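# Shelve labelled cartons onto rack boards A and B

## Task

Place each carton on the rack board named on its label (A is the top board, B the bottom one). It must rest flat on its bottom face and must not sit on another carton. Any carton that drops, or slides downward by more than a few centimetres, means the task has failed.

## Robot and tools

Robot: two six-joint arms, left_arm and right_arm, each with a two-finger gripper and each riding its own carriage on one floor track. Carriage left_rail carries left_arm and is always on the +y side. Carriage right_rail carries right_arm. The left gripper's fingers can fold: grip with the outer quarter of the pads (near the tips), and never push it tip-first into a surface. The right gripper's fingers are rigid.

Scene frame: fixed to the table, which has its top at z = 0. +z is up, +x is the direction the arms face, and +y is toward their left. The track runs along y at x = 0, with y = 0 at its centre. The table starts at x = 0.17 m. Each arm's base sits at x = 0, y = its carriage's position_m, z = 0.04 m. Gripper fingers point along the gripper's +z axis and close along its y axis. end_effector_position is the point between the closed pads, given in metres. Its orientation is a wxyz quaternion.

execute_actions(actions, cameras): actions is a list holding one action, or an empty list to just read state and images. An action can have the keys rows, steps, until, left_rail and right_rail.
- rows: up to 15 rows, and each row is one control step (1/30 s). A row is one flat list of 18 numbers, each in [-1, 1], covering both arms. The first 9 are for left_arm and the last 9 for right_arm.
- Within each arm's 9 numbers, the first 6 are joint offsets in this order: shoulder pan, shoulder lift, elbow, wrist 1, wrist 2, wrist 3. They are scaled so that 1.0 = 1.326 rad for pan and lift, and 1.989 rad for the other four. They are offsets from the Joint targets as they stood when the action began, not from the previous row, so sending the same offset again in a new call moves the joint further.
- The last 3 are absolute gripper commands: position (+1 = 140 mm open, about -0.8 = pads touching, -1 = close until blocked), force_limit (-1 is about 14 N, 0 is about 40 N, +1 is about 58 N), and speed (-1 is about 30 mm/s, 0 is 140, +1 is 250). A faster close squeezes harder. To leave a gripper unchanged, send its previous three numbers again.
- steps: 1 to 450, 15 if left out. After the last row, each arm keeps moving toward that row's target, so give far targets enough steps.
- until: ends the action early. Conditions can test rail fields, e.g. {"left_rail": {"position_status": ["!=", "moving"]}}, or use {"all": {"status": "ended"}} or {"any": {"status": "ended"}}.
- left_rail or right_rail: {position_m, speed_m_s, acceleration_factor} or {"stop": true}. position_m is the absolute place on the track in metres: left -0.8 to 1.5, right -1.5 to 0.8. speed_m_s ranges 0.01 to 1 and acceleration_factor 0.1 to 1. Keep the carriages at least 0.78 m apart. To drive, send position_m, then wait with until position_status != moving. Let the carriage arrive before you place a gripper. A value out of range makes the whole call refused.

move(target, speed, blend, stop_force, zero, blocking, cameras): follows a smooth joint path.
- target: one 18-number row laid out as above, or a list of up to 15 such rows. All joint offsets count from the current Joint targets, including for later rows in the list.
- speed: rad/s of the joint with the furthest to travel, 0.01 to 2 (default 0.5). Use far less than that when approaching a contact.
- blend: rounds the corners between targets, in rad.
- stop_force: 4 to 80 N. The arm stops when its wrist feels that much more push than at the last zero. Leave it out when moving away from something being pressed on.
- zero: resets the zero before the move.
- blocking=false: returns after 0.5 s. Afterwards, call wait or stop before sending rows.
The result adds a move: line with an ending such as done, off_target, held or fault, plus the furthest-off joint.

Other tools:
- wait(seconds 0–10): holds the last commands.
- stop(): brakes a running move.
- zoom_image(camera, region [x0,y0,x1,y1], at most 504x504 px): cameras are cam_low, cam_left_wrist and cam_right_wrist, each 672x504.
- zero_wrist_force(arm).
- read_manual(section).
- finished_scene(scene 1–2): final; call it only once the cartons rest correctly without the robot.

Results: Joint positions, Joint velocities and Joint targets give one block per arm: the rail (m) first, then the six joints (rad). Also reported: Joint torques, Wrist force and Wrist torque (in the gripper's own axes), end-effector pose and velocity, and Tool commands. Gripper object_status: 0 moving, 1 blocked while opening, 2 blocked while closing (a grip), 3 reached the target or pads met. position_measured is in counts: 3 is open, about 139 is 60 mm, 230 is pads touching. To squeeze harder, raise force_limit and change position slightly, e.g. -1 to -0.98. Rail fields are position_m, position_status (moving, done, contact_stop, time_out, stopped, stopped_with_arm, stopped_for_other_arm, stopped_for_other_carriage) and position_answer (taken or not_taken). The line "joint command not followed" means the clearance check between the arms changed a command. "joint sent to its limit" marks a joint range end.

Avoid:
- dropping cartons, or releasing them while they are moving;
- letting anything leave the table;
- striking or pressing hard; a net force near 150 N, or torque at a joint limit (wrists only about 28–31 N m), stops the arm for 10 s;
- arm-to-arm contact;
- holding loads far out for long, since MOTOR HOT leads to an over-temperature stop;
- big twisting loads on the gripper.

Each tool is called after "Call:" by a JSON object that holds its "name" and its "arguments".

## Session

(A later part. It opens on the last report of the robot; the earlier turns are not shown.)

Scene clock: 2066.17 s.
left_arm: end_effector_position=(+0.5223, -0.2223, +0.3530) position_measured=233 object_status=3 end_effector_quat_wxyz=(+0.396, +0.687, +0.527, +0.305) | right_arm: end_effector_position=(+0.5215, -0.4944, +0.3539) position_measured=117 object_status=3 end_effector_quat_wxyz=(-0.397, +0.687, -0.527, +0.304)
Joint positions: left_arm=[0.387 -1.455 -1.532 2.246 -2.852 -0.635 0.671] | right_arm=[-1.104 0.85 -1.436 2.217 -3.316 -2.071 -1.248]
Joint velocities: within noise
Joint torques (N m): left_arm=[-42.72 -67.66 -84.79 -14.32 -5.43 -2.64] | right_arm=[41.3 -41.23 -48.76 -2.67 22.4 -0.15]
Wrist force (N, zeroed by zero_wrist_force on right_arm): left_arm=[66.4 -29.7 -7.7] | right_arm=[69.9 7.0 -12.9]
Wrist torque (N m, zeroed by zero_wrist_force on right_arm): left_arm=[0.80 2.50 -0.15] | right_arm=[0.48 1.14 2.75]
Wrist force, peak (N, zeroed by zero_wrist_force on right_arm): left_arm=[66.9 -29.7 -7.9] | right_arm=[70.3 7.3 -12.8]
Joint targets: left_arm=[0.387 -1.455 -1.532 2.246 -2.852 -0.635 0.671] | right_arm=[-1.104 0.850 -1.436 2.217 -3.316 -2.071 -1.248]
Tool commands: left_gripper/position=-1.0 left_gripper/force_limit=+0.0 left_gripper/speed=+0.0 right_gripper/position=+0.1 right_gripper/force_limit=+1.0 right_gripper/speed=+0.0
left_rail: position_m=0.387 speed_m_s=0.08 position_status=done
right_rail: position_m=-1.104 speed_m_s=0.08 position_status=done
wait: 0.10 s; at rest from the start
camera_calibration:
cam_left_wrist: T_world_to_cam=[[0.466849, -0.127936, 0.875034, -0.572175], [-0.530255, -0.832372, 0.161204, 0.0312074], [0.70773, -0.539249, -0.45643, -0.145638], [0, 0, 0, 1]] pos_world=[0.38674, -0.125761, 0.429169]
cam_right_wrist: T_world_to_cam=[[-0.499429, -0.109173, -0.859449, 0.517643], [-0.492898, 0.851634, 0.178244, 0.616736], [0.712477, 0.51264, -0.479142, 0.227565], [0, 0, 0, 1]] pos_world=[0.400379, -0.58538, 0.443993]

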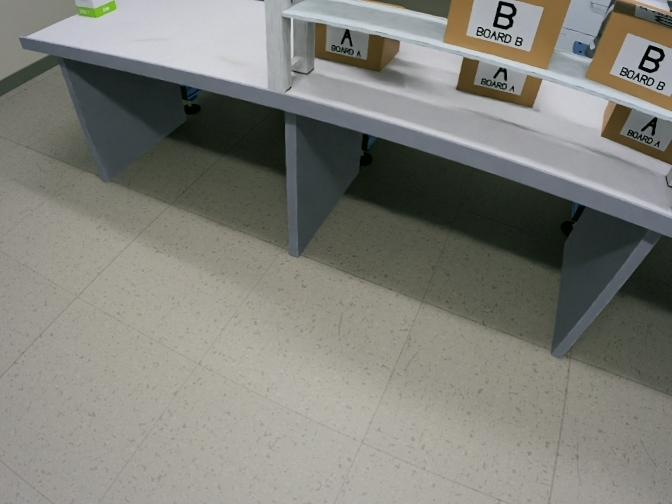

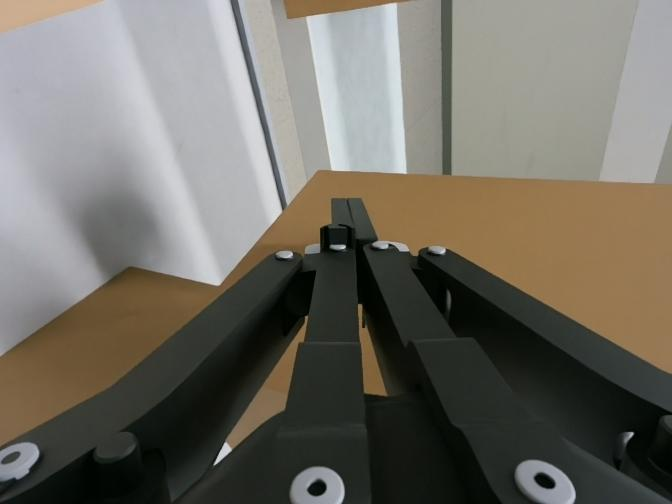

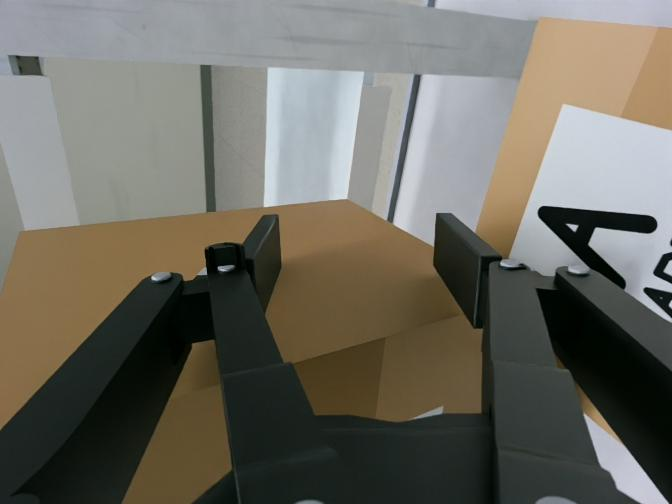

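Call:
{"name": "move", "arguments": {"target": [0,0.0259,0.0098,-0.0275,0,0,-1,0,0,0,0.0275,0.0083,-0.0265,0,0,0.1,1,0], "speed": 0.06, "cameras": ["cam_left_wrist","cam_right_wrist"]}}

Scene clock: 2098.50 s.
left_arm: end_effector_position=(+0.5224, -0.2226, +0.3294) position_measured=233 object_status=3 end_effector_quat_wxyz=(+0.397, +0.687, +0.527, +0.305) | right_arm: end_effector_position=(+0.5216, -0.4942, +0.3296) position_measured=117 object_status=3 end_effector_quat_wxyz=(-0.397, +0.687, -0.527, +0.304)
Joint positions: left_arm=[0.387 -1.455 -1.498 2.265 -2.907 -0.635 0.671] | right_arm=[-1.104 0.85 -1.4 2.234 -3.369 -2.071 -1.248]
Joint velocities: within noise
Joint torques (N m): left_arm=[-47.67 -33.98 -83.53 -26.27 -5.29 -2.74] | right_arm=[34.16 -32.77 -46.86 -12.87 26.63 -0.06]
Wrist force (N, zeroed by zero_wrist_force on right_arm): left_arm=[70.6 -31.3 -8.0] | right_arm=[74.4 7.2 -13.4]
Wrist torque (N m, zeroed by zero_wrist_force on right_arm): left_arm=[0.85 2.72 -0.13] | right_arm=[0.49 1.21 2.96]
Wrist force, peak (N, zeroed by zero_wrist_force on right_arm): left_arm=[71.5 -31.9 -8.2] | right_arm=[75.2 6.3 -14.8]
Joint targets: left_arm=[0.387 -1.455 -1.498 2.265 -2.907 -0.635 0.671] | right_arm=[-1.104 0.850 -1.400 2.234 -3.369 -2.071 -1.248]
left_rail: position_m=0.387 speed_m_s=0.08 position_status=done
right_rail: position_m=-1.104 speed_m_s=0.08 position_status=done
move: done
camera_calibration:
cam_left_wrist: T_world_to_cam=[[0.466759, -0.127173, 0.875193, -0.551402], [-0.530273, -0.83223, 0.161876, 0.0345687], [0.707775, -0.539649, -0.455887, -0.156925], [0, 0, 0, 1]] pos_world=[0.38677, -0.126039, 0.405447]
cam_right_wrist: T_world_to_cam=[[-0.499581, -0.109346, -0.859338, 0.496754], [-0.492866, 0.85167, 0.17816, 0.621045], [0.712392, 0.512544, -0.479371, 0.215808], [0, 0, 0, 1]] pos_world=[0.400521, -0.585218, 0.419687]
Images, in order (width x height): cam_left_wrist 672x504, cam_right_wrist 672x504.

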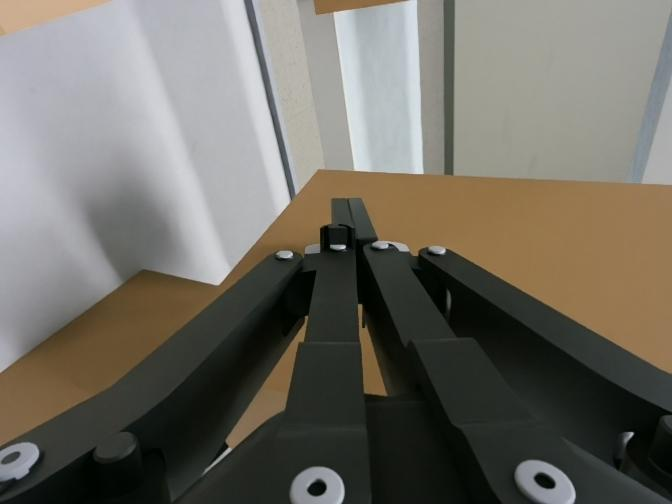

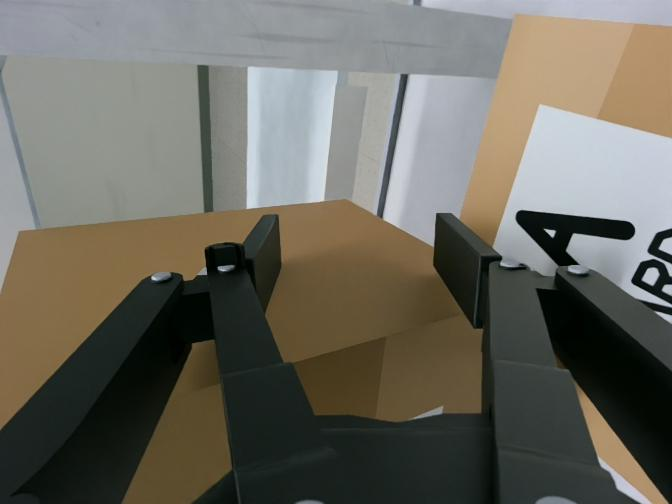

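Call:
{"name": "execute_actions", "arguments": {"actions": [{"left_rail":{"position_m":0.3871},"right_rail":{"position_m":-1.1041},"steps":15}], "cameras": []}}

Call:
{"name": "move", "arguments": {"target": [[0.03774,0.02416,-0.01159,-0.03193,-0.01399,0.0345,-1,0,0,-0.02813,0.01498,-0.01197,-0.00367,0.01544,-0.01201,0.1,1,0],[0.08891,0.05763,-0.03045,-0.06856,-0.03475,0.07728,-1,0,0,-0.06506,0.03718,-0.03055,-0.00648,0.03591,-0.0272,0.1,1,0]], "speed": 0.07, "blend": 0.01, "stop_force": 14, "cameras": ["cam_left_wrist","cam_right_wrist"]}}

Scene clock: 2113.47 s.
left_arm: end_effector_position=(+0.5224, -0.2223, +0.3293) position_measured=233 object_status=3 end_effector_quat_wxyz=(+0.397, +0.687, +0.527, +0.305) | right_arm: end_effector_position=(+0.5216, -0.4945, +0.3295) position_measured=117 object_status=3 end_effector_quat_wxyz=(-0.397, +0.687, -0.527, +0.304)
Joint positions: left_arm=[0.387 -1.455 -1.498 2.265 -2.907 -0.635 0.671] | right_arm=[-1.104 0.85 -1.4 2.234 -3.369 -2.071 -1.248]
Joint velocities: within noise
Joint torques (N m): left_arm=[-49.79 -35.82 -88.2 -23.8 -5.52 -2.74] | right_arm=[28.9 -34.8 -51.76 -11.23 30.59 -0.17]
Wrist force (N, zeroed by zero_wrist_force on right_arm): left_arm=[64.5 -29.3 -7.3] | right_arm=[68.1 7.2 -11.3]
Wrist torque (N m, zeroed by zero_wrist_force on right_arm): left_arm=[0.80 2.47 -0.13] | right_arm=[0.35 1.18 2.68]
Wrist force, peak (N, zeroed by zero_wrist_force on right_arm): left_arm=[70.8 -31.5 -8.0] | right_arm=[74.8 7.2 -13.1]
Joint targets: left_arm=[0.387 -1.455 -1.498 2.265 -2.907 -0.635 0.671] | right_arm=[-1.104 0.850 -1.400 2.234 -3.369 -2.071 -1.248]
Tool commands: left_gripper/position=-1.0 left_gripper/force_limit=+0.0 left_gripper/speed=+0.0 right_gripper/position=+0.1 right_gripper/force_limit=+1.0 right_gripper/speed=+0.0
left_rail: position_m=0.387 speed_m_s=0.08 position_status=done
right_rail: position_m=-1.104 speed_m_s=0.08 position_status=done
No camera images: "cameras" was empty.

Scene clock: 2116.67 s.
left_arm: end_effector_position=(+0.5908, -0.2214, +0.3294) position_measured=233 object_status=3 end_effector_quat_wxyz=(+0.397, +0.687, +0.527, +0.305) | right_arm: end_effector_position=(+0.5898, -0.4948, +0.3298) position_measured=117 object_status=3 end_effector_quat_wxyz=(-0.397, +0.687, -0.527, +0.304)
Joint positions: left_arm=[0.387 -1.337 -1.421 2.205 -3.043 -0.704 0.825] | right_arm=[-1.104 0.763 -1.351 2.173 -3.382 -2 -1.302]
Joint velocities: within noise
Joint torques (N m): left_arm=[-18.87 -43.58 -90.24 -20.85 -9.8 2.75] | right_arm=[15.68 -44.48 -56.77 -13.62 23.95 -5.01]
Wrist force (N, zeroed by zero_wrist_force on right_arm): left_arm=[49.6 -23.4 -3.9] | right_arm=[51.6 10.0 -9.0]
Wrist torque (N m, zeroed by zero_wrist_force on right_arm): left_arm=[0.58 1.87 -0.17] | right_arm=[0.38 0.74 1.96]
Wrist force, peak (N, zeroed by zero_wrist_force on right_arm): left_arm=[65.3 -28.2 -7.6] | right_arm=[68.5 6.9 -11.6]
Joint targets: left_arm=[0.387 -1.337 -1.421 2.205 -3.043 -0.704 0.825] | right_arm=[-1.104 0.763 -1.351 2.173 -3.382 -2.000 -1.302]
left_rail: position_m=0.387 speed_m_s=0.08 position_status=done
right_rail: position_m=-1.104 speed_m_s=0.08 position_status=done
move: done
camera_calibration:
cam_left_wrist: T_world_to_cam=[[0.466539, -0.127281, 0.875295, -0.583128], [-0.530107, -0.832408, 0.161507, 0.0718589], [0.708046, -0.539349, -0.455823, -0.204836], [0, 0, 0, 1]] pos_world=[0.455178, -0.124883, 0.405434]
cam_right_wrist: T_world_to_cam=[[-0.499449, -0.109351, -0.859414, 0.530865], [-0.492881, 0.85168, 0.178071, 0.65514], [0.712474, 0.512527, -0.479268, 0.167488], [0, 0, 0, 1]] pos_world=[0.468715, -0.585761, 0.419843]
Images, in order (width x height): cam_left_wrist 672x504, cam_right_wrist 672x504.

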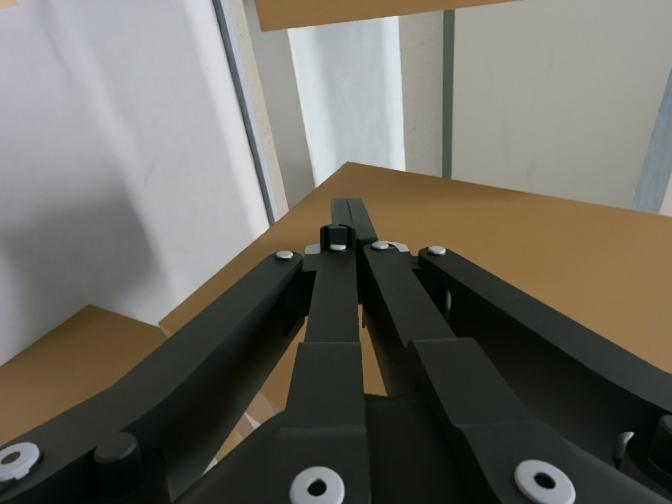

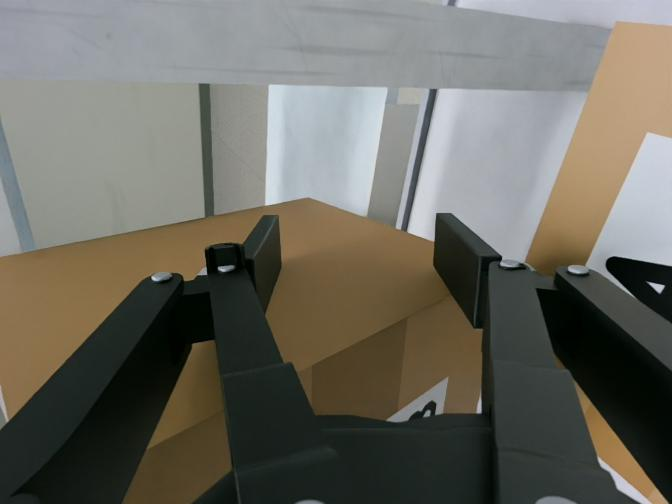

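Call:
{"name": "move", "arguments": {"target": [[-0.05117,-0.03347,0.01886,0.03663,0.02076,-0.04278,-1,0,0,0.03693,-0.0222,0.01858,0.00281,-0.02047,0.01519,0.1,1,0],[-0.08891,-0.05763,0.03045,0.06856,0.03475,-0.07728,-1,0,0,0.06506,-0.03718,0.03055,0.00648,-0.03591,0.0272,0.1,1,0],[-0.08891,-0.0835,0.0207,0.0961,0.03475,-0.07728,-1,0,0,0.06506,-0.0647,0.0223,0.0330,-0.03591,0.0272,0.1,1,0]], "speed": 0.07, "blend": 0.01, "cameras": ["cam_left_wrist","cam_right_wrist"]}}

Scene clock: 2159.73 s.
left_arm: end_effector_position=(+0.5223, -0.2219, +0.3528) position_measured=233 object_status=3 end_effector_quat_wxyz=(+0.396, +0.687, +0.527, +0.305) | right_arm: end_effector_position=(+0.5214, -0.4947, +0.3538) position_measured=117 object_status=3 end_effector_quat_wxyz=(-0.397, +0.687, -0.527, +0.304)
Joint positions: left_arm=[0.387 -1.455 -1.532 2.246 -2.852 -0.635 0.671] | right_arm=[-1.104 0.85 -1.436 2.217 -3.317 -2.071 -1.248]
Joint velocities: within noise
Joint torques (N m): left_arm=[-45.73 -71.75 -98.98 -8.26 -0.85 -2.99] | right_arm=[45.99 -56.02 -60.35 -2.23 10.58 0.52]
Wrist force (N, zeroed by zero_wrist_force on right_arm): left_arm=[59.0 -27.1 -7.0] | right_arm=[62.0 7.1 -11.2]
Wrist torque (N m, zeroed by zero_wrist_force on right_arm): left_arm=[0.64 2.23 -0.15] | right_arm=[0.45 1.08 2.42]
Wrist force, peak (N, zeroed by zero_wrist_force on right_arm): left_arm=[66.2 -30.1 -7.3] | right_arm=[69.5 7.5 -12.7]
Joint targets: left_arm=[0.387 -1.455 -1.532 2.246 -2.852 -0.635 0.671] | right_arm=[-1.104 0.850 -1.436 2.217 -3.316 -2.071 -1.248]
left_rail: position_m=0.387 speed_m_s=0.08 position_status=done
right_rail: position_m=-1.104 speed_m_s=0.08 position_status=done
move: done
camera_calibration:
cam_left_wrist: T_world_to_cam=[[0.466867, -0.12812, 0.874997, -0.572003], [-0.530265, -0.832396, 0.161048, 0.0315719], [0.70771, -0.539168, -0.456556, -0.145451], [0, 0, 0, 1]] pos_world=[0.386728, -0.125427, 0.42901]
cam_right_wrist: T_world_to_cam=[[-0.499507, -0.109268, -0.859391, 0.517421], [-0.4929, 0.85164, 0.178208, 0.617045], [0.71242, 0.51261, -0.479259, 0.227748], [0, 0, 0, 1]] pos_world=[0.400345, -0.585709, 0.443854]
Images, in order (width x height): cam_left_wrist 672x504, cam_right_wrist 672x504.

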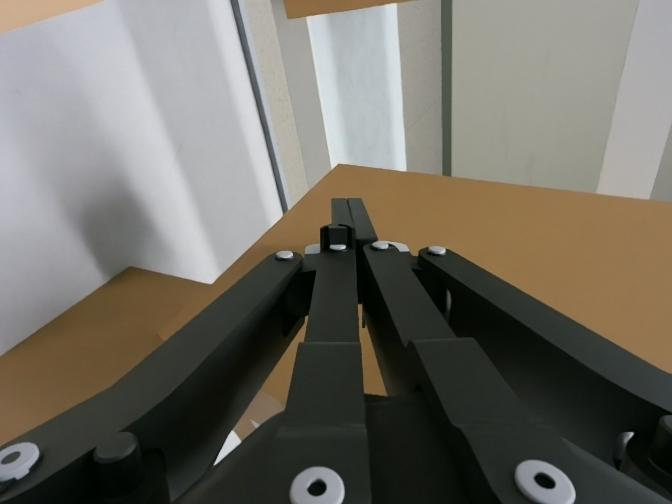

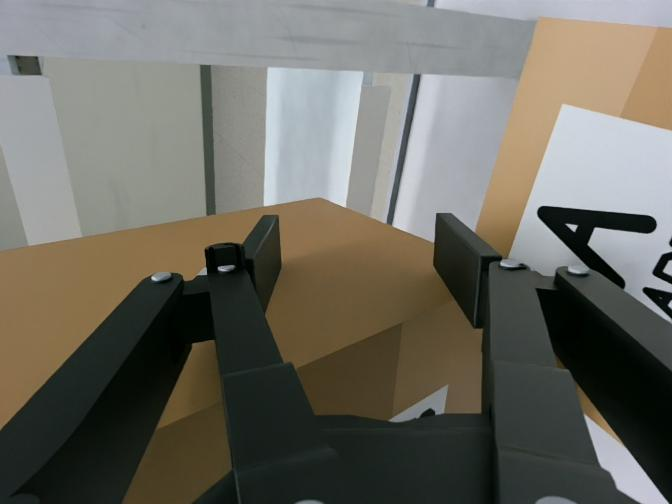

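Call:
{"name": "execute_actions", "arguments": {"actions": [{"left_rail":{"position_m":0.2521,"speed_m_s":0.1},"right_rail":{"position_m":-1.2391,"speed_m_s":0.1},"steps":150,"until":{"all":{"status":"ended"}}}], "cameras": []}}

Call:
{"name": "move", "arguments": {"target": [[0,0.031,0.0118,-0.0329,0,0,-1,0,0,0,0.0329,0.0099,-0.0318,0,0,0.1,1,0],[0,0.0652,0.0222,-0.0663,0,0,-1,0,0,0,0.0681,0.0184,-0.0639,0,0,0.1,1,0],[0,0.095,0.03,-0.0947,0,0,-1,0,0,0,0.0985,0.0243,-0.0902,0,0,0.1,1,0]], "speed": 0.06, "blend": 0.01, "stop_force": 20, "cameras": ["cam_left_wrist","cam_right_wrist"]}}

Scene clock: 2167.83 s.
left_arm: end_effector_position=(+0.5223, -0.3569, +0.3529) position_measured=233 object_status=3 end_effector_quat_wxyz=(+0.396, +0.687, +0.527, +0.305) | right_arm: end_effector_position=(+0.5214, -0.6297, +0.3539) position_measured=117 object_status=3 end_effector_quat_wxyz=(-0.397, +0.687, -0.527, +0.304)
Joint positions: left_arm=[0.252 -1.455 -1.532 2.246 -2.852 -0.635 0.671] | right_arm=[-1.239 0.85 -1.436 2.217 -3.316 -2.071 -1.248]
Joint velocities: within noise
Joint torques (N m): left_arm=[-22.04 -60.26 -91.33 -10.15 -0.79 -2.85] | right_arm=[22.1 -55.11 -50.22 -3.64 9.94 0.29]
Wrist force (N, zeroed by zero_wrist_force on right_arm): left_arm=[60.6 -27.1 -6.8] | right_arm=[63.7 6.6 -12.2]
Wrist torque (N m, zeroed by zero_wrist_force on right_arm): left_arm=[0.73 2.28 -0.16] | right_arm=[0.41 0.94 2.48]
Wrist force, peak (N, zeroed by zero_wrist_force on right_arm): left_arm=[61.1 -28.0 -6.1] | right_arm=[64.0 7.5 -11.6]
Joint targets: left_arm=[0.252 -1.455 -1.532 2.246 -2.852 -0.635 0.671] | right_arm=[-1.239 0.850 -1.436 2.217 -3.316 -2.071 -1.248]
Tool commands: left_gripper/position=-1.0 left_gripper/force_limit=+0.0 left_gripper/speed=+0.0 right_gripper/position=+0.1 right_gripper/force_limit=+1.0 right_gripper/speed=+0.0
left_rail: position_m=0.252 speed_m_s=0.10 position_status=done
right_rail: position_m=-1.239 speed_m_s=0.10 position_status=done
No camera images: "cameras" was empty.

Scene clock: 2171.93 s.
left_arm: end_effector_position=(+0.5224, -0.3575, +0.2723) position_measured=233 object_status=3 end_effector_quat_wxyz=(+0.397, +0.687, +0.527, +0.304) | right_arm: end_effector_position=(+0.5216, -0.6295, +0.2723) position_measured=117 object_status=3 end_effector_quat_wxyz=(-0.397, +0.687, -0.527, +0.304)
Joint positions: left_arm=[0.252 -1.455 -1.406 2.306 -3.041 -0.635 0.671] | right_arm=[-1.239 0.85 -1.306 2.266 -3.496 -2.071 -1.248]
Joint velocities: within noise
Joint torques (N m): left_arm=[-31.98 -42.19 -77.06 -24.29 -2.62 -2.88] | right_arm=[35.08 -41.62 -43.67 -13.13 15.38 -0.11]
Wrist force (N, zeroed by zero_wrist_force on right_arm): left_arm=[65.2 -28.4 -8.3] | right_arm=[68.4 6.8 -12.6]
Wrist torque (N m, zeroed by zero_wrist_force on right_arm): left_arm=[0.74 2.46 -0.15] | right_arm=[0.44 1.18 2.65]
Wrist force, peak (N, zeroed by zero_wrist_force on right_arm): left_arm=[68.4 -30.4 -7.2] | right_arm=[71.8 6.9 -13.4]
Joint targets: left_arm=[0.252 -1.455 -1.406 2.306 -3.041 -0.635 0.671] | right_arm=[-1.239 0.850 -1.306 2.266 -3.496 -2.071 -1.248]
left_rail: position_m=0.252 speed_m_s=0.10 position_status=done
right_rail: position_m=-1.239 speed_m_s=0.10 position_status=done
move: done
camera_calibration:
cam_left_wrist: T_world_to_cam=[[0.466591, -0.125753, 0.875488, -0.518124], [-0.530297, -0.831972, 0.163119, -0.0686315], [0.707868, -0.540379, -0.454877, -0.256287], [0, 0, 0, 1]] pos_world=[0.386775, -0.260747, 0.348227]
cam_right_wrist: T_world_to_cam=[[-0.499237, -0.108948, -0.859589, 0.43292], [-0.492925, 0.851596, 0.178349, 0.746412], [0.712592, 0.512752, -0.478852, 0.257533], [0, 0, 0, 1]] pos_world=[0.40054, -0.720526, 0.362331]
Images, in order (width x height): cam_left_wrist 672x504, cam_right_wrist 672x504.

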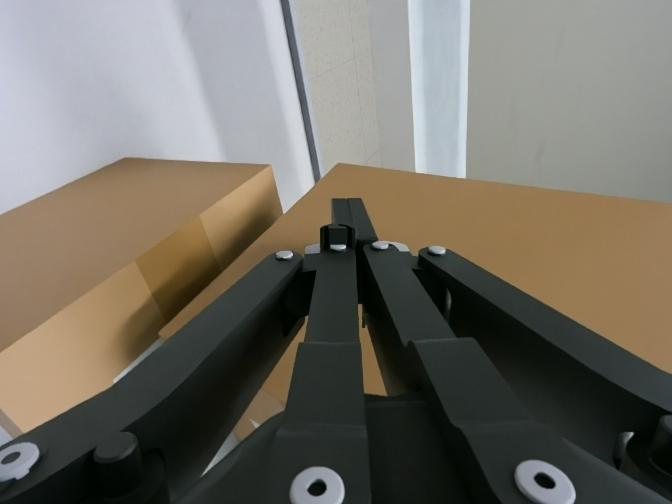

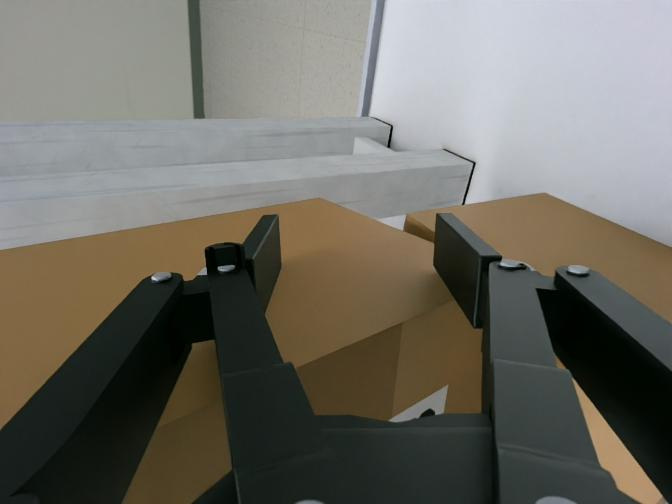

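Call:
{"name": "move", "arguments": {"target": [0,0.0512,0.0104,-0.0448,0,0,-1,0,0,0,0.0515,0.0070,-0.0418,0,0,0.1,1,0], "speed": 0.04, "stop_force": 22, "cameras": ["cam_left_wrist","cam_right_wrist"]}}

Scene clock: 2179.47 s.
left_arm: end_effector_position=(+0.5224, -0.3573, +0.2346) position_measured=233 object_status=3 end_effector_quat_wxyz=(+0.398, +0.686, +0.527, +0.304) | right_arm: end_effector_position=(+0.5220, -0.6291, +0.2350) position_measured=117 object_status=3 end_effector_quat_wxyz=(-0.398, +0.686, -0.527, +0.304)
Joint positions: left_arm=[0.252 -1.455 -1.338 2.326 -3.13 -0.635 0.671] | right_arm=[-1.239 0.85 -1.238 2.28 -3.579 -2.071 -1.248]
Joint velocities: within noise
Joint torques (N m): left_arm=[-48.98 -45.99 -76.04 -23.02 -7.04 -2.34] | right_arm=[50.24 -29.1 -28.65 -1.39 24.52 -1.2]
Wrist force (N, zeroed by zero_wrist_force on right_arm): left_arm=[67.5 -24.6 -10.4] | right_arm=[64.8 -12.9 -18.8]
Wrist torque (N m, zeroed by zero_wrist_force on right_arm): left_arm=[0.73 2.54 -0.22] | right_arm=[0.84 1.06 2.81]
Wrist force, peak (N, zeroed by zero_wrist_force on right_arm): left_arm=[72.6 -31.1 -8.7] | right_arm=[75.9 7.0 -13.4]
Joint targets: left_arm=[0.252 -1.455 -1.338 2.326 -3.130 -0.635 0.671] | right_arm=[-1.239 0.850 -1.238 2.280 -3.579 -2.071 -1.248]
left_rail: position_m=0.252 speed_m_s=0.10 position_status=done
right_rail: position_m=-1.239 speed_m_s=0.10 position_status=done
move: done
camera_calibration:
cam_left_wrist: T_world_to_cam=[[0.466537, -0.12529, 0.875583, -0.484846], [-0.530309, -0.831884, 0.163527, -0.0624116], [0.707895, -0.540621, -0.454547, -0.273557], [0, 0, 0, 1]] pos_world=[0.386751, -0.260556, 0.310384]
cam_right_wrist: T_world_to_cam=[[-0.498688, -0.10833, -0.859985, 0.401202], [-0.493048, 0.851462, 0.178652, 0.75282], [0.712891, 0.513106, -0.478026, 0.239093], [0, 0, 0, 1]] pos_world=[0.400804, -0.720215, 0.324827]
Images, in order (width x height): cam_left_wrist 672x504, cam_right_wrist 672x504.

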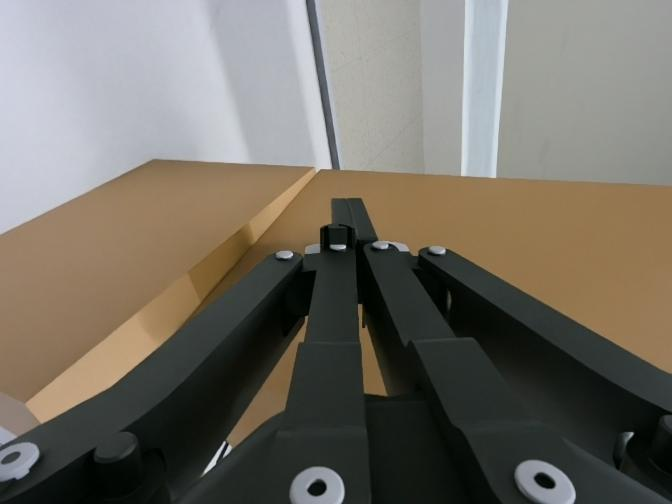

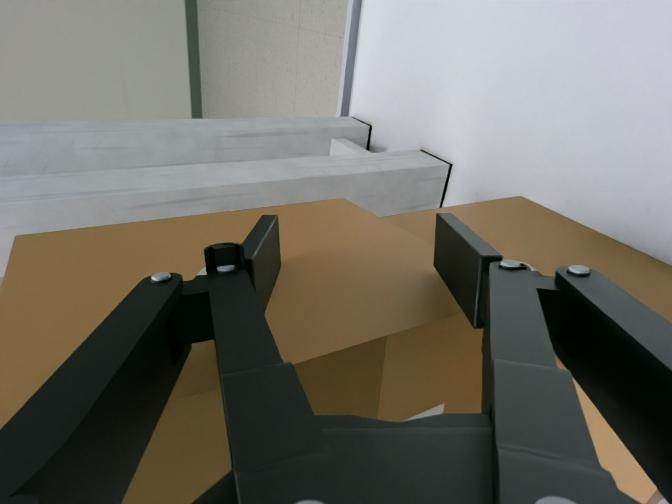

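Call:
{"name": "move", "arguments": {"target": [[0,0.0004,-0.0004,0.0001,0,0,-1,0,0,0.0004,-0.0018,-0.0007,0.002,-0.0002,0.0002,0.1,1,0],[0,-0.0399,-0.0082,0.0348,0,0,-1,0,0,0.0004,-0.0418,-0.0063,0.0343,-0.0002,0.0002,0.1,1,0],[0,-0.0772,-0.0177,0.0688,0,0,-1,0,0,0.0004,-0.0795,-0.0133,0.0665,-0.0002,0.0002,0.1,1,0],[0,-0.1148,-0.0296,0.1058,0,0,-1,0,0,0.0004,-0.1184,-0.023,0.1021,-0.0002,0.0002,0.1,1,0]], "speed": 0.07, "blend": [0.002,0.01,0.01,0], "cameras": ["cam_left_wrist","cam_right_wrist"]}}

Call:
{"name": "execute_actions", "arguments": {"actions": [{"left_rail":{"position_m":0.3871,"speed_m_s":0.1},"right_rail":{"position_m":-1.1041,"speed_m_s":0.1},"steps":150,"until":{"all":{"status":"ended"}}}], "cameras": []}}

Scene clock: 2215.17 s.
left_arm: end_effector_position=(+0.5225, -0.3585, +0.3031) position_measured=233 object_status=3 end_effector_quat_wxyz=(+0.398, +0.686, +0.528, +0.304) | right_arm: end_effector_position=(+0.5239, -0.6332, +0.2996) position_measured=117 object_status=3 end_effector_quat_wxyz=(-0.395, +0.684, -0.530, +0.309)
Joint positions: left_arm=[0.252 -1.455 -1.455 2.284 -2.971 -0.635 0.671] | right_arm=[-1.239 0.849 -1.349 2.252 -3.438 -2.085 -1.248]
Joint velocities: within noise
Joint torques (N m): left_arm=[-29.33 -81.06 -76.06 -11.3 -0.02 -2.28] | right_arm=[31.86 -51.46 -49.01 -5.67 6.71 -0.04]
Wrist force (N, zeroed by zero_wrist_force on right_arm): left_arm=[47.2 -23.3 -4.5] | right_arm=[49.7 7.8 -6.5]
Wrist torque (N m, zeroed by zero_wrist_force on right_arm): left_arm=[0.61 1.79 -0.17] | right_arm=[0.10 0.79 1.97]
Wrist force, peak (N, zeroed by zero_wrist_force on right_arm): left_arm=[79.8 -33.9 -10.3] | right_arm=[83.9 5.3 -16.3]
Joint targets: left_arm=[0.252 -1.455 -1.455 2.284 -2.971 -0.635 0.671] | right_arm=[-1.239 0.849 -1.349 2.252 -3.438 -2.085 -1.248]
Tool commands: left_gripper/position=-1.0 left_gripper/force_limit=+0.0 left_gripper/speed=+0.0 right_gripper/position=+0.098039 right_gripper/force_limit=+1.0 right_gripper/speed=+0.003922
TORQUE FAULT: the external load on joint 6 (wrist 2) of the right arm reached its load limit, and that arm stopped for 10 seconds. A torque fault puts only its own arm into a fault stop. That arm's remaining commands of this call were not run. Before the stop ended, the hold on joint 6 (wrist 2) of that arm was turned back by 0.7 degrees, the way its load pushed it. That arm's target is now where it stood when the stop ended, not its last command. That arm keeps its grip as last carried out and accepts commands again: back off and push less far. That arm stops again whenever a joint's load reaches its limit.
left_rail: position_m=0.252 speed_m_s=0.10 position_status=done
right_rail: position_m=-1.239 speed_m_s=0.10 position_status=done
move: fault (right_arm), off_target (left_arm; braked at the fault stop of right_arm); path passed 3 of 4 targets; blend cut to 0 rad at target 1; left_arm: the wrist 1 is farthest, 0.051 rad from its target; right_arm: the wrist 1 is farthest, 0.062 rad from its target
camera_calibration:
cam_left_wrist: T_world_to_cam=[[0.466466, -0.124636, 0.875714, -0.544866], [-0.53038, -0.831718, 0.164143, -0.0746938], [0.707889, -0.541028, -0.454073, -0.243411], [0, 0, 0, 1]] pos_world=[0.386853, -0.261726, 0.378881]
cam_right_wrist: T_world_to_cam=[[-0.495744, -0.107469, -0.861793, 0.456852], [-0.484026, 0.858098, 0.171427, 0.747302], [0.72108, 0.502114, -0.477415, 0.25925], [0, 0, 0, 1]] pos_world=[0.401256, -0.722333, 0.389374]
Images, in order (width x height): cam_left_wrist 672x504, cam_right_wrist 672x504.

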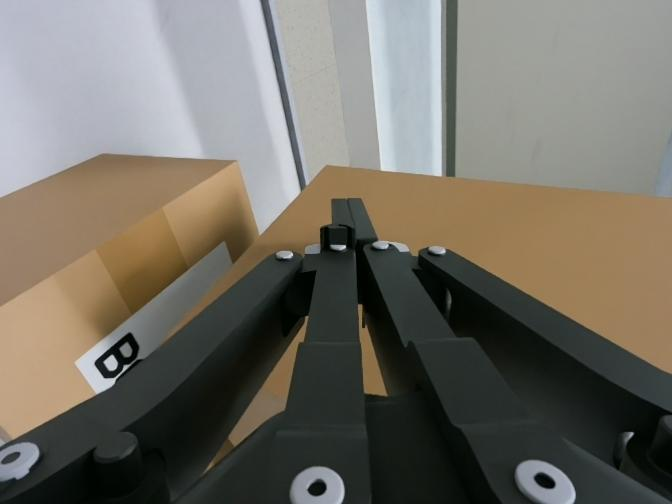

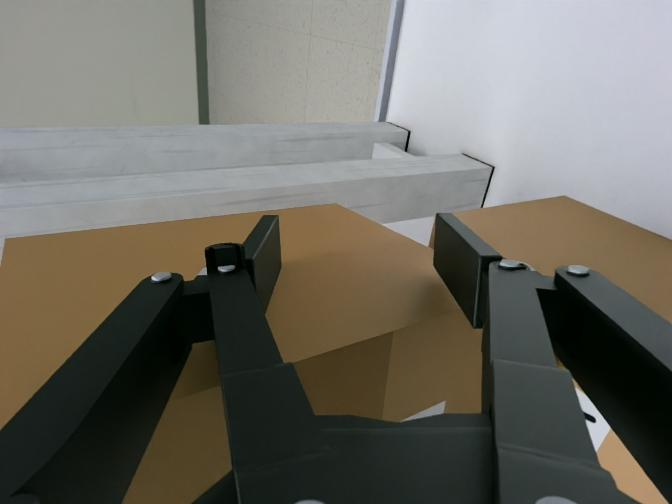

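not run: an earlier result of this reply reported a stop or a fault. Calls in your next reply go to the robot.

Call:
{"name": "move", "arguments": {"target": [[0,0.0373,0.0098,-0.034,0,0,-1,0,0,0,0.036,0.0072,-0.032,0,0,0.1,1,0],[0,0.0905,0.0206,-0.0806,0,0,-1,0,0,0,0.086,0.0139,-0.072,0,0,0.1,1,0]], "speed": 0.06, "blend": 0.01, "stop_force": 22, "cameras": ["cam_left_wrist","cam_right_wrist"]}}

Scene clock: 2226.97 s.
left_arm: end_effector_position=(+0.5225, -0.3582, +0.2337) position_measured=233 object_status=3 end_effector_quat_wxyz=(+0.398, +0.686, +0.527, +0.304) | right_arm: end_effector_position=(+0.5241, -0.6330, +0.2354) position_measured=117 object_status=3 end_effector_quat_wxyz=(-0.396, +0.683, -0.530, +0.309)
Joint positions: left_arm=[0.252 -1.455 -1.335 2.325 -3.131 -0.635 0.671] | right_arm=[-1.239 0.849 -1.235 2.279 -3.581 -2.085 -1.248]
Joint velocities: within noise
Joint torques (N m): left_arm=[-15.21 -42.18 -55.88 -17.67 -0.12 -1.45] | right_arm=[30.16 -35.48 -23.28 -2.83 17.85 -3.94]
Wrist force (N, zeroed by zero_wrist_force on right_arm): left_arm=[41.7 -16.2 -7.9] | right_arm=[36.9 -8.6 -14.1]
Wrist torque (N m, zeroed by zero_wrist_force on right_arm): left_arm=[0.58 1.58 -0.24] | right_arm=[0.61 0.63 1.63]
Wrist force, peak (N, zeroed by zero_wrist_force on right_arm): left_arm=[47.5 -23.4 -4.6] | right_arm=[50.1 8.1 -6.4]
Joint targets: left_arm=[0.252 -1.455 -1.335 2.325 -3.131 -0.635 0.671] | right_arm=[-1.239 0.849 -1.235 2.279 -3.581 -2.085 -1.248]
left_rail: position_m=0.252 speed_m_s=0.10 position_status=done
right_rail: position_m=-1.239 speed_m_s=0.10 position_status=done
move: done
camera_calibration:
cam_left_wrist: T_world_to_cam=[[0.466535, -0.12525, 0.87559, -0.484226], [-0.530314, -0.831873, 0.163567, -0.0629945], [0.707893, -0.540647, -0.45452, -0.274556], [0, 0, 0, 1]] pos_world=[0.386858, -0.261491, 0.309496]
cam_right_wrist: T_world_to_cam=[[-0.494856, -0.106461, -0.862429, 0.401958], [-0.484214, 0.857889, 0.171938, 0.758113], [0.721564, 0.502685, -0.476081, 0.228108], [0, 0, 0, 1]] pos_world=[0.401406, -0.722251, 0.32491]
Images, in order (width x height): cam_left_wrist 672x504, cam_right_wrist 672x504.

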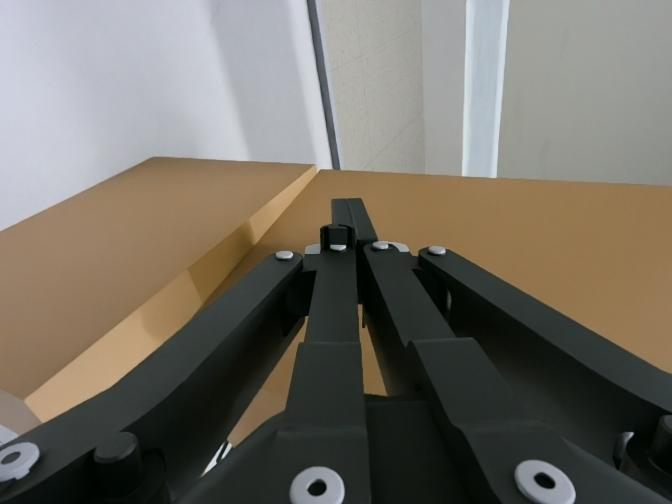

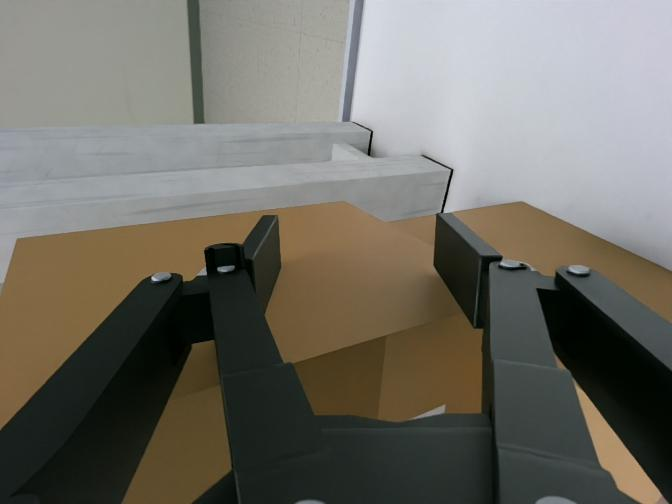

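Call:
{"name": "execute_actions", "arguments": {"actions": [{"left_rail":{"position_m":0.2671,"speed_m_s":0.03},"right_rail":{"position_m":-1.2541,"speed_m_s":0.03},"steps":90,"until":{"all":{"status":"ended"}}}], "cameras": []}}

Call:
{"name": "move", "arguments": {"target": [-0.0211,-0.0274,0.0135,0.0228,0.0072,-0.0212,-1,0,0,0.0098,-0.0183,0.0135,0.0017,0.0016,0.0035,0.1,1,0], "speed": 0.06, "cameras": []}}

Call:
{"name": "zero_wrist_force", "arguments": {"arm": "right_arm"}}

Call:
{"name": "execute_actions", "arguments": {"actions": [{"left_rail":{"position_m":0.2508,"speed_m_s":0.02},"right_rail":{"position_m":-1.2405,"speed_m_s":0.02},"steps":90,"until":{"all":{"status":"ended"}}}], "cameras": ["cam_left_wrist","cam_right_wrist"]}}

Scene clock: 2239.07 s.
left_arm: end_effector_position=(+0.5225, -0.3433, +0.2337) position_measured=233 object_status=3 end_effector_quat_wxyz=(+0.398, +0.686, +0.527, +0.304) | right_arm: end_effector_position=(+0.5241, -0.6479, +0.2353) position_measured=117 object_status=3 end_effector_quat_wxyz=(-0.396, +0.683, -0.530, +0.309)
Joint positions: left_arm=[0.267 -1.455 -1.335 2.325 -3.131 -0.635 0.671] | right_arm=[-1.254 0.849 -1.235 2.279 -3.581 -2.085 -1.248]
Joint velocities: within noise
Joint torques (N m): left_arm=[-6.55 -46.56 -20.84 -1.19 -0.2 -1.63] | right_arm=[-7.8 -70 -25.47 -7.4 -4.06 0.88]
Wrist force (N, zeroed by zero_wrist_force on right_arm): left_arm=[0.4 -0.3 -0.2] | right_arm=[-5.0 2.7 -0.2]
Wrist torque (N m, zeroed by zero_wrist_force on right_arm): left_arm=[0.04 -0.04 -0.25] | right_arm=[0.55 1.12 -0.01]
Wrist force, peak (N, zeroed by zero_wrist_force on right_arm): left_arm=[42.0 -17.5 -7.4] | right_arm=[37.2 -8.8 -14.4]
Joint targets: left_arm=[0.267 -1.455 -1.335 2.325 -3.131 -0.635 0.671] | right_arm=[-1.254 0.849 -1.235 2.279 -3.581 -2.085 -1.248]
Tool commands: left_gripper/position=-1.0 left_gripper/force_limit=+0.0 left_gripper/speed=+0.0 right_gripper/position=+0.1 right_gripper/force_limit=+1.0 right_gripper/speed=+0.0
left_rail: position_m=0.267 speed_m_s=0.03 position_status=done
right_rail: position_m=-1.254 speed_m_s=0.03 position_status=done
No camera images: "cameras" was empty.

Scene clock: 2240.20 s.
left_arm: end_effector_position=(+0.5061, -0.3344, +0.2374) position_measured=233 object_status=3 end_effector_quat_wxyz=(+0.397, +0.687, +0.528, +0.304) | right_arm: end_effector_position=(+0.5056, -0.6522, +0.2371) position_measured=117 object_status=3 end_effector_quat_wxyz=(-0.397, +0.687, -0.527, +0.304)
Joint positions: left_arm=[0.267 -1.483 -1.372 2.352 -3.086 -0.62 0.629] | right_arm=[-1.254 0.862 -1.26 2.306 -3.578 -2.081 -1.241]
Joint velocities: within noise
Joint torques (N m): left_arm=[-13.18 -71.19 -21.83 -0.83 5.48 -2.82] | right_arm=[14.31 -71.04 -18.35 -0.82 2.64 1.48]
Wrist force (N, zeroed by zero_wrist_force on right_arm): left_arm=[0.2 -0.4 -0.5] | right_arm=[-4.7 2.7 0.3]
Wrist torque (N m, zeroed by zero_wrist_force on right_arm): left_arm=[0.02 -0.01 -0.25] | right_arm=[0.61 1.04 -0.03]
Wrist force, peak (N, zeroed by zero_wrist_force on right_arm): left_arm=[0.4 -0.3 -0.7] | right_arm=[-5.4 2.4 0.3]
Joint targets: left_arm=[0.267 -1.483 -1.372 2.352 -3.086 -0.620 0.629] | right_arm=[-1.254 0.862 -1.260 2.306 -3.578 -2.081 -1.241]
left_rail: position_m=0.267 speed_m_s=0.03 position_status=done
right_rail: position_m=-1.254 speed_m_s=0.03 position_status=done
move: done
No camera images: "cameras" was empty.

Wrist force sensor zeroed.

Scene clock: 2241.53 s.
left_arm: end_effector_position=(+0.5060, -0.3506, +0.2374) position_measured=233 object_status=3 end_effector_quat_wxyz=(+0.397, +0.687, +0.528, +0.304) | right_arm: end_effector_position=(+0.5055, -0.6387, +0.2371) position_measured=117 object_status=3 end_effector_quat_wxyz=(-0.397, +0.687, -0.527, +0.304)
Joint positions: left_arm=[0.251 -1.483 -1.372 2.352 -3.086 -0.62 0.629] | right_arm=[-1.241 0.862 -1.26 2.306 -3.578 -2.081 -1.241]
Joint velocities: within noise
Joint torques (N m): left_arm=[-12.19 -70.35 -27.66 -1.71 1.49 -2.59] | right_arm=[10.75 -68.93 -29.94 -4.3 2.31 1.56]
Wrist force (N, zeroed by zero_wrist_force on right_arm): left_arm=[9.3 -2.0 -2.8] | right_arm=[5.5 3.9 0.4]
Wrist torque (N m, zeroed by zero_wrist_force on right_arm): left_arm=[0.02 0.31 -0.29] | right_arm=[-0.13 0.14 0.18]
Wrist force, peak (N, zeroed by zero_wrist_force on right_arm): left_arm=[9.3 -2.0 -2.8] | right_arm=[5.5 4.5 -0.5]
Joint targets: left_arm=[0.251 -1.483 -1.372 2.352 -3.086 -0.620 0.629] | right_arm=[-1.240 0.862 -1.260 2.306 -3.578 -2.081 -1.241]
Tool commands: left_gripper/position=-1.0 left_gripper/force_limit=+0.0 left_gripper/speed=+0.0 right_gripper/position=+0.1 right_gripper/force_limit=+1.0 right_gripper/speed=+0.0
left_rail: position_m=0.251 speed_m_s=0.02 position_status=done
right_rail: position_m=-1.241 position_m_goal=-1.240 speed_m_s=0.02 position_status=done
camera_calibration:
cam_left_wrist: T_world_to_cam=[[0.467431, -0.126428, 0.874943, -0.479573], [-0.529627, -0.83249, 0.162655, -0.0662876], [0.707816, -0.539423, -0.456091, -0.256228], [0, 0, 0, 1]] pos_world=[0.370422, -0.25403, 0.313517]
cam_right_wrist: T_world_to_cam=[[-0.499465, -0.110396, -0.859272, 0.392716], [-0.493381, 0.851534, 0.177384, 0.752967], [0.712116, 0.512546, -0.479778, 0.257226], [0, 0, 0, 1]] pos_world=[0.384472, -0.729663, 0.327297]
Images, in order (width x height): cam_left_wrist 672x504, cam_right_wrist 672x504.

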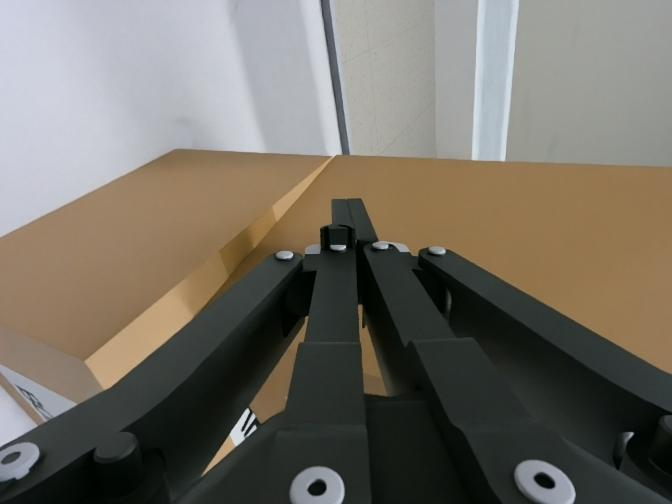

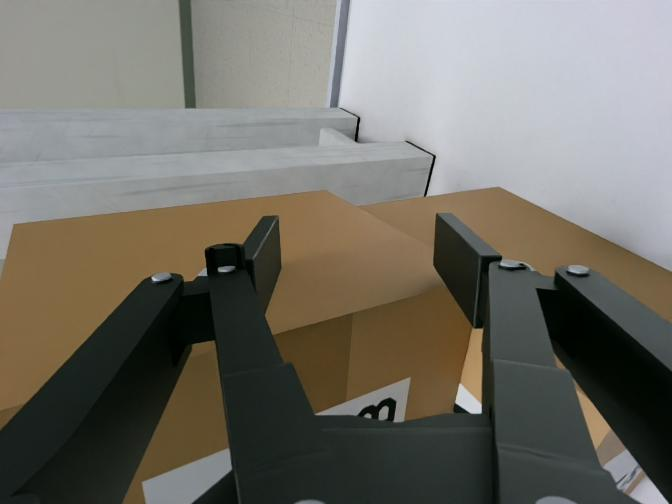

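Call:
{"name": "move", "arguments": {"target": [-0.0002,0.0077,-0.0068,0.0019,0.0001,-0.0002,-1,0,0,0.0067,0.0059,-0.0068,0.0046,-0.0036,0.0031,0.1,1,0], "speed": 0.015, "stop_force": 62, "cameras": ["cam_left_wrist"]}}

Scene clock: 2248.83 s.
left_arm: end_effector_position=(+0.5066, -0.3583, +0.2371) position_measured=233 object_status=3 end_effector_quat_wxyz=(+0.397, +0.687, +0.528, +0.304) | right_arm: end_effector_position=(+0.5057, -0.6309, +0.2369) position_measured=117 object_status=3 end_effector_quat_wxyz=(-0.397, +0.687, -0.527, +0.304)
Joint positions: left_arm=[0.251 -1.483 -1.362 2.338 -3.082 -0.62 0.628] | right_arm=[-1.24 0.871 -1.252 2.293 -3.569 -2.089 -1.235]
Joint velocities: within noise
Joint torques (N m): left_arm=[-47 -44.33 -98.73 -10.69 -6.17 -3.2] | right_arm=[43.88 -40.97 -52 -1.24 11.15 0.18]
Wrist force (N, zeroed by zero_wrist_force on right_arm): left_arm=[65.9 -28.7 -8.6] | right_arm=[66.1 2.1 -15.0]
Wrist torque (N m, zeroed by zero_wrist_force on right_arm): left_arm=[0.81 2.45 -0.15] | right_arm=[0.61 1.11 2.72]
Wrist force, peak (N, zeroed by zero_wrist_force on right_arm): left_arm=[66.3 -28.1 -9.4] | right_arm=[66.3 1.0 -16.0]
Joint targets: left_arm=[0.251 -1.483 -1.362 2.338 -3.082 -0.620 0.628] | right_arm=[-1.240 0.871 -1.252 2.293 -3.569 -2.089 -1.235]
left_rail: position_m=0.251 speed_m_s=0.02 position_status=done
right_rail: position_m=-1.240 speed_m_s=0.02 position_status=done
move: contact (right_arm)
camera_calibration:
cam_left_wrist: T_world_to_cam=[[0.46743, -0.126525, 0.874929, -0.480613], [-0.529607, -0.832523, 0.162549, -0.0724157], [0.707832, -0.539349, -0.456154, -0.260888], [0, 0, 0, 1]] pos_world=[0.370966, -0.261807, 0.313268]
Images, in order (width x height): cam_left_wrist 672x504.

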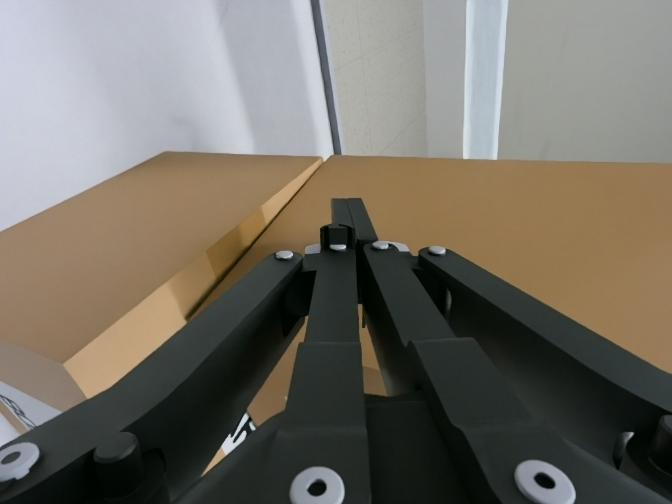

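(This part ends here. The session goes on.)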